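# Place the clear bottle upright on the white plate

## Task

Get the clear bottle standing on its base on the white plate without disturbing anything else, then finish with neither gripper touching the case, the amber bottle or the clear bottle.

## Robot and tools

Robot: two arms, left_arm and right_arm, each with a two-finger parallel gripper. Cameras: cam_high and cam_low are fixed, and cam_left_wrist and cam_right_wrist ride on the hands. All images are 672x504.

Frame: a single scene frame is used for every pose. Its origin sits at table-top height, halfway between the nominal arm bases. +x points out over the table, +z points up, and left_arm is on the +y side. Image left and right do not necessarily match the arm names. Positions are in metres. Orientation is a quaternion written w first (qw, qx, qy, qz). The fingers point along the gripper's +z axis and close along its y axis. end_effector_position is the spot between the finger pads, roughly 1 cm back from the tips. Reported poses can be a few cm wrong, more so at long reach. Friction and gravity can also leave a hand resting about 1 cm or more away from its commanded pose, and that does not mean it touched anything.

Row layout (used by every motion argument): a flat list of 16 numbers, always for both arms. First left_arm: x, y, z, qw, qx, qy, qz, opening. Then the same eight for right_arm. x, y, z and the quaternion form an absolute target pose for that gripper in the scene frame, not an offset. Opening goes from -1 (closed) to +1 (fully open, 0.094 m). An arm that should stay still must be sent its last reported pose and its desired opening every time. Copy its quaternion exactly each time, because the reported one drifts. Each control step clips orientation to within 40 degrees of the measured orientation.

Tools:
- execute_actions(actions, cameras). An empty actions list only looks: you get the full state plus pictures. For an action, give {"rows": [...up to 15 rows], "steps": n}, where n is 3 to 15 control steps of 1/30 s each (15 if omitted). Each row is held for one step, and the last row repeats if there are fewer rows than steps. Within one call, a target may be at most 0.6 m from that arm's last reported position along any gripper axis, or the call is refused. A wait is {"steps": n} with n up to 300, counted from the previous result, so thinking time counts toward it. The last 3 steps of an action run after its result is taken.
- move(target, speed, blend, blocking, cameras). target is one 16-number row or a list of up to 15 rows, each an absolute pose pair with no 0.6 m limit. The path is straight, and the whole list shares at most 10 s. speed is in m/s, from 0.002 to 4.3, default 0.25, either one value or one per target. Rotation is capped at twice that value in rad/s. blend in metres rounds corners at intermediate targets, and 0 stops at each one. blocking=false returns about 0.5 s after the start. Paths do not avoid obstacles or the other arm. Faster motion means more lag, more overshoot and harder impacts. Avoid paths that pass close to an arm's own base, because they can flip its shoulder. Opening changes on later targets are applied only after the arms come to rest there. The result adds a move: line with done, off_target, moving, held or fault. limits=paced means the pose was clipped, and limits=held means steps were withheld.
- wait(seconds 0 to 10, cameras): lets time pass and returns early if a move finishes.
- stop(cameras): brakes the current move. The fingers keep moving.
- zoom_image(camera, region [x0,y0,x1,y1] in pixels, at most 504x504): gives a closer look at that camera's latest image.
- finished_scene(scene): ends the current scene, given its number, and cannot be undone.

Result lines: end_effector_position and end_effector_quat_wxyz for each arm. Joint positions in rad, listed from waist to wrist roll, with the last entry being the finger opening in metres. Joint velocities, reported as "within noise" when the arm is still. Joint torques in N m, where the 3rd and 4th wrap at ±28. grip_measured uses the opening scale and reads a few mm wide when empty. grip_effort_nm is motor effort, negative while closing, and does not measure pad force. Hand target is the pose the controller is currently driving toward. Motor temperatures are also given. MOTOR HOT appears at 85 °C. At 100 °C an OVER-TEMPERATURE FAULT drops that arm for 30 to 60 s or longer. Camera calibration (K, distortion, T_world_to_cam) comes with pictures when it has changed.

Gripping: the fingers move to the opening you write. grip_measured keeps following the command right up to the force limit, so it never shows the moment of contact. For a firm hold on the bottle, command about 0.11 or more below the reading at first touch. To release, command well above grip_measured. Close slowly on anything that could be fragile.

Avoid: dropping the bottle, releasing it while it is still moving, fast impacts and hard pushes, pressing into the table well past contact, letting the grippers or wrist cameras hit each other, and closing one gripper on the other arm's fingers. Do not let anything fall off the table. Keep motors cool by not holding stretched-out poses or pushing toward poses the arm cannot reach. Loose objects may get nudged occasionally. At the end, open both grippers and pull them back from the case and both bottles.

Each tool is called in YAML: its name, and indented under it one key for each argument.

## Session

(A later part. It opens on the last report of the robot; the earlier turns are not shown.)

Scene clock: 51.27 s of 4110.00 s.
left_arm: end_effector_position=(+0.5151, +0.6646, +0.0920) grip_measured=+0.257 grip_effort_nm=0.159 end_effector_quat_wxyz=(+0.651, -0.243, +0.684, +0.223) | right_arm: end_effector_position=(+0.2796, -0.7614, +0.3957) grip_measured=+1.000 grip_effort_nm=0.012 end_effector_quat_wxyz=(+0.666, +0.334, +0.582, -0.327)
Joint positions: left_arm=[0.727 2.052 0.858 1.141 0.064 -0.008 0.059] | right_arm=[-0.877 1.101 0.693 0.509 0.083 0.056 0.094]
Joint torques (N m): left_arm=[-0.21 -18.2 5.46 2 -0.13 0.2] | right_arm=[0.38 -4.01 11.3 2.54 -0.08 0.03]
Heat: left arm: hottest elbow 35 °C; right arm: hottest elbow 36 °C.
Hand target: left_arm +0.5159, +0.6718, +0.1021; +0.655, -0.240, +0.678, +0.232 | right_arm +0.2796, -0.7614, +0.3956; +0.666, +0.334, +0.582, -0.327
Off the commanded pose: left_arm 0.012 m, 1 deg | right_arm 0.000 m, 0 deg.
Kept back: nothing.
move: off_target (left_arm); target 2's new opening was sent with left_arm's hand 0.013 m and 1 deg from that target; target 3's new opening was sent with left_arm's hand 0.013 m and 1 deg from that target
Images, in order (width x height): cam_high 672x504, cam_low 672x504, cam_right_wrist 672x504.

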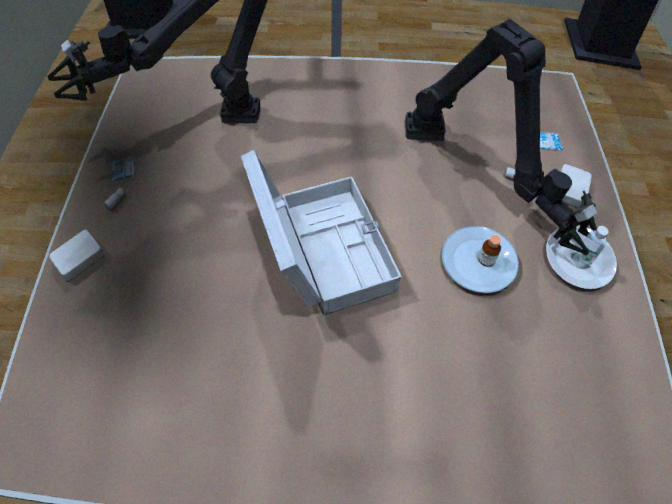

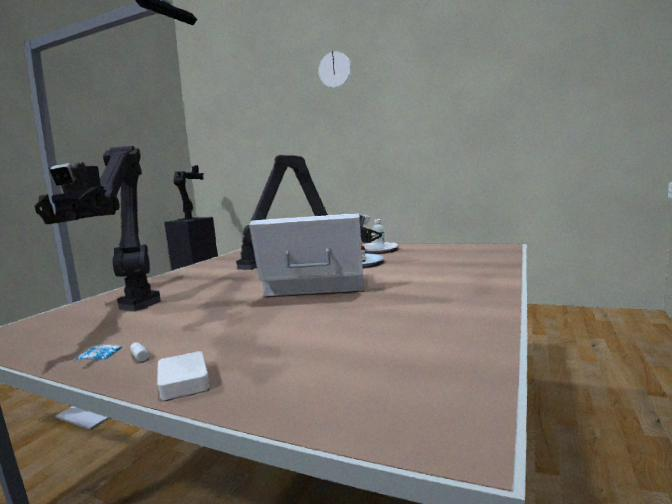

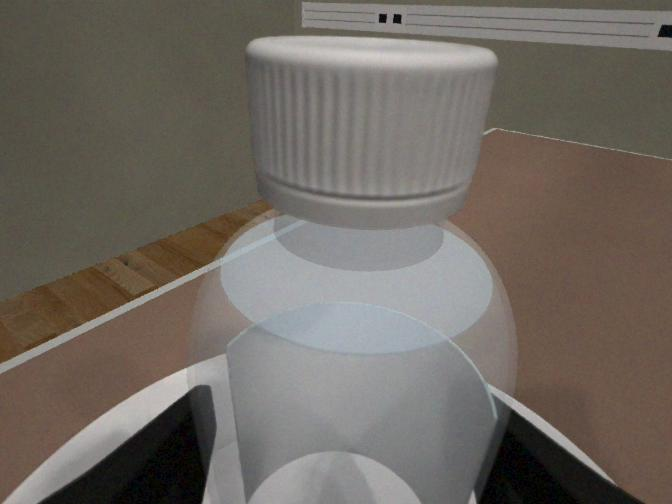

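move:
  target:
    - [0.516,0.672,0.102,0.6548,-0.2401,0.678,0.2319,1,0.2796,-0.7614,0.3957,0.666,0.334,0.582,-0.327,1]
    - [0.43,0.602,0.125,0.6548,-0.2401,0.678,0.2319,1,0.2796,-0.7614,0.3957,0.666,0.334,0.582,-0.327,1]
    - [0.40,0.53,0.30,0.6548,-0.2401,0.678,0.2319,1,0.2796,-0.7614,0.3957,0.666,0.334,0.582,-0.327,1]
  speed: 0.08

zoom_image:
  camera: "cam_high"
  region: [430, 120, 640, 320]

zoom_image:
  camera: "cam_low"
  region: [330, 180, 430, 280]

Scene clock: 56.37 s of 4110.00 s.
left_arm: end_effector_position=(+0.3926, +0.5312, +0.2872) grip_measured=+0.997 grip_effort_nm=0.168 end_effector_quat_wxyz=(+0.648, -0.247, +0.683, +0.231) | right_arm: end_effector_position=(+0.2796, -0.7614, +0.3957) grip_measured=+1.000 grip_effort_nm=0.007 end_effector_quat_wxyz=(+0.666, +0.334, +0.582, -0.327)
Joint positions: left_arm=[0.658 1.093 0.469 0.569 -0.023 -0.007 0.094] | right_arm=[-0.877 1.101 0.693 0.509 0.083 0.056 0.094]
Joint torques (N m): left_arm=[-1.73 -7.12 9.91 1.92 -0.18 0.16] | right_arm=[0.38 -4.01 11.28 2.55 -0.08 0.04]
Heat: left arm: hottest elbow 35 °C; right arm: hottest elbow 37 °C.
Hand target: left_arm +0.3997, +0.5298, +0.3001; +0.655, -0.240, +0.678, +0.232 | right_arm +0.2796, -0.7614, +0.3956; +0.666, +0.334, +0.582, -0.327
Off the commanded pose: left_arm 0.015 m, 1 deg | right_arm 0.000 m, 0 deg.
Kept back: nothing.
move: off_target (left_arm)
camera_calibration:
cam_left_wrist: T_world_to_cam=[[0.648339, -0.761195, 0.0154508, 0.147781], [-0.333602, -0.302267, -0.892941, 0.58932], [0.684372, 0.573774, -0.449908, -0.358259], [0, 0, 0, 1]] pos_world=[0.345969, 0.496183, 0.362761]

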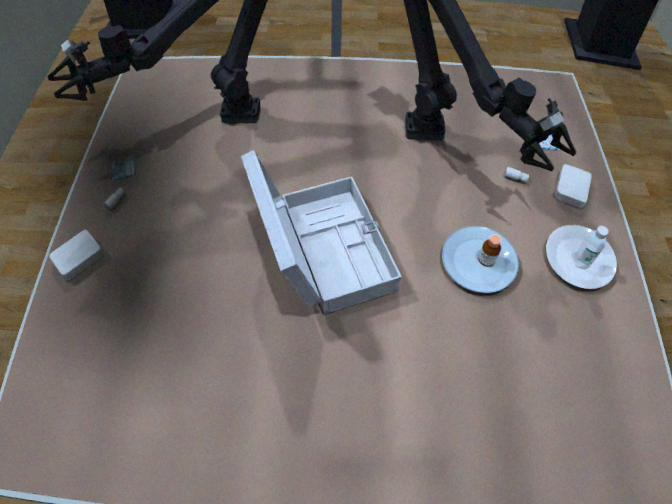

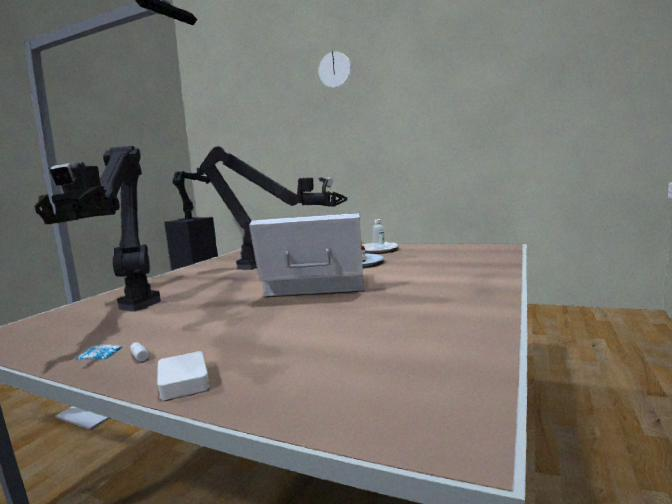

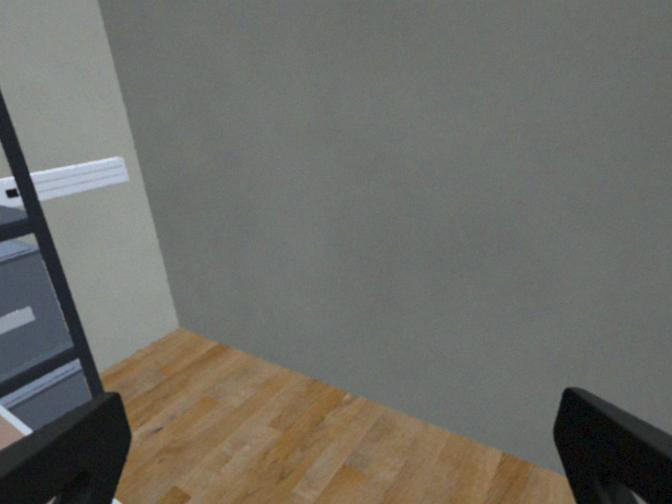

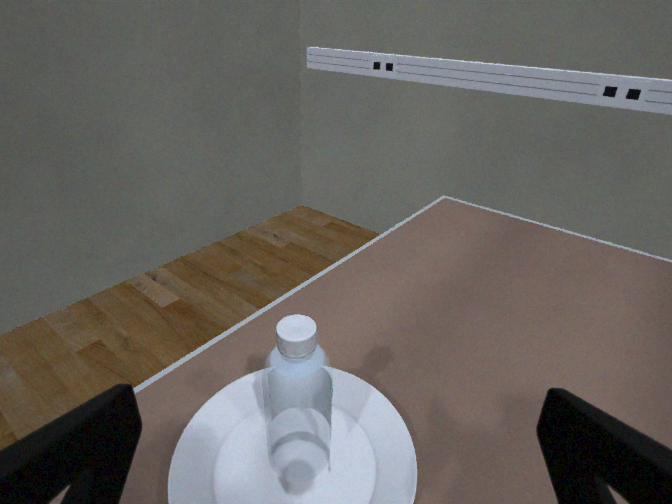

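Scaled by 2.400 from the camera's 672x504 image, which has a finer 960x720 frame.

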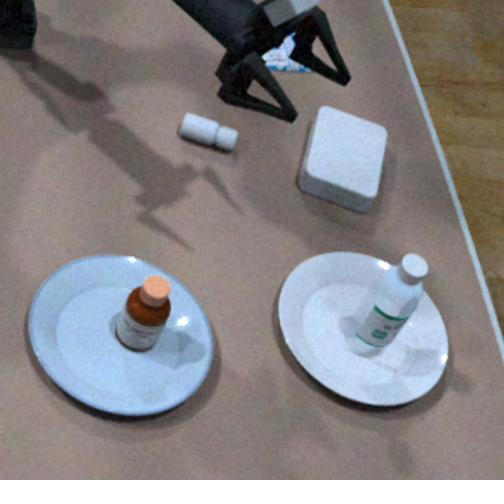

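Scaled by 5.040 from the camera's 672x504 image, which has a finer 960x720 frame.

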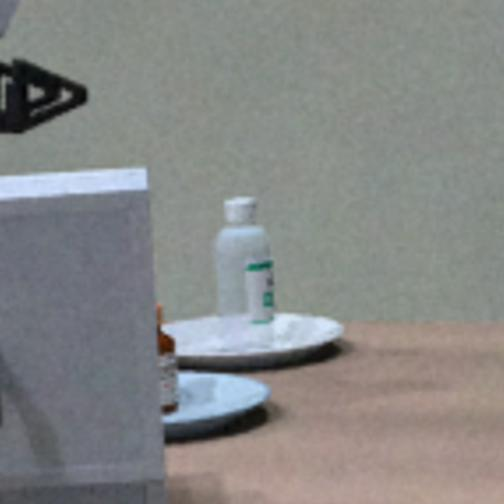

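Standing upright on the plate.

finished_scene:
  scene: 1

The scene is finished: the task was done.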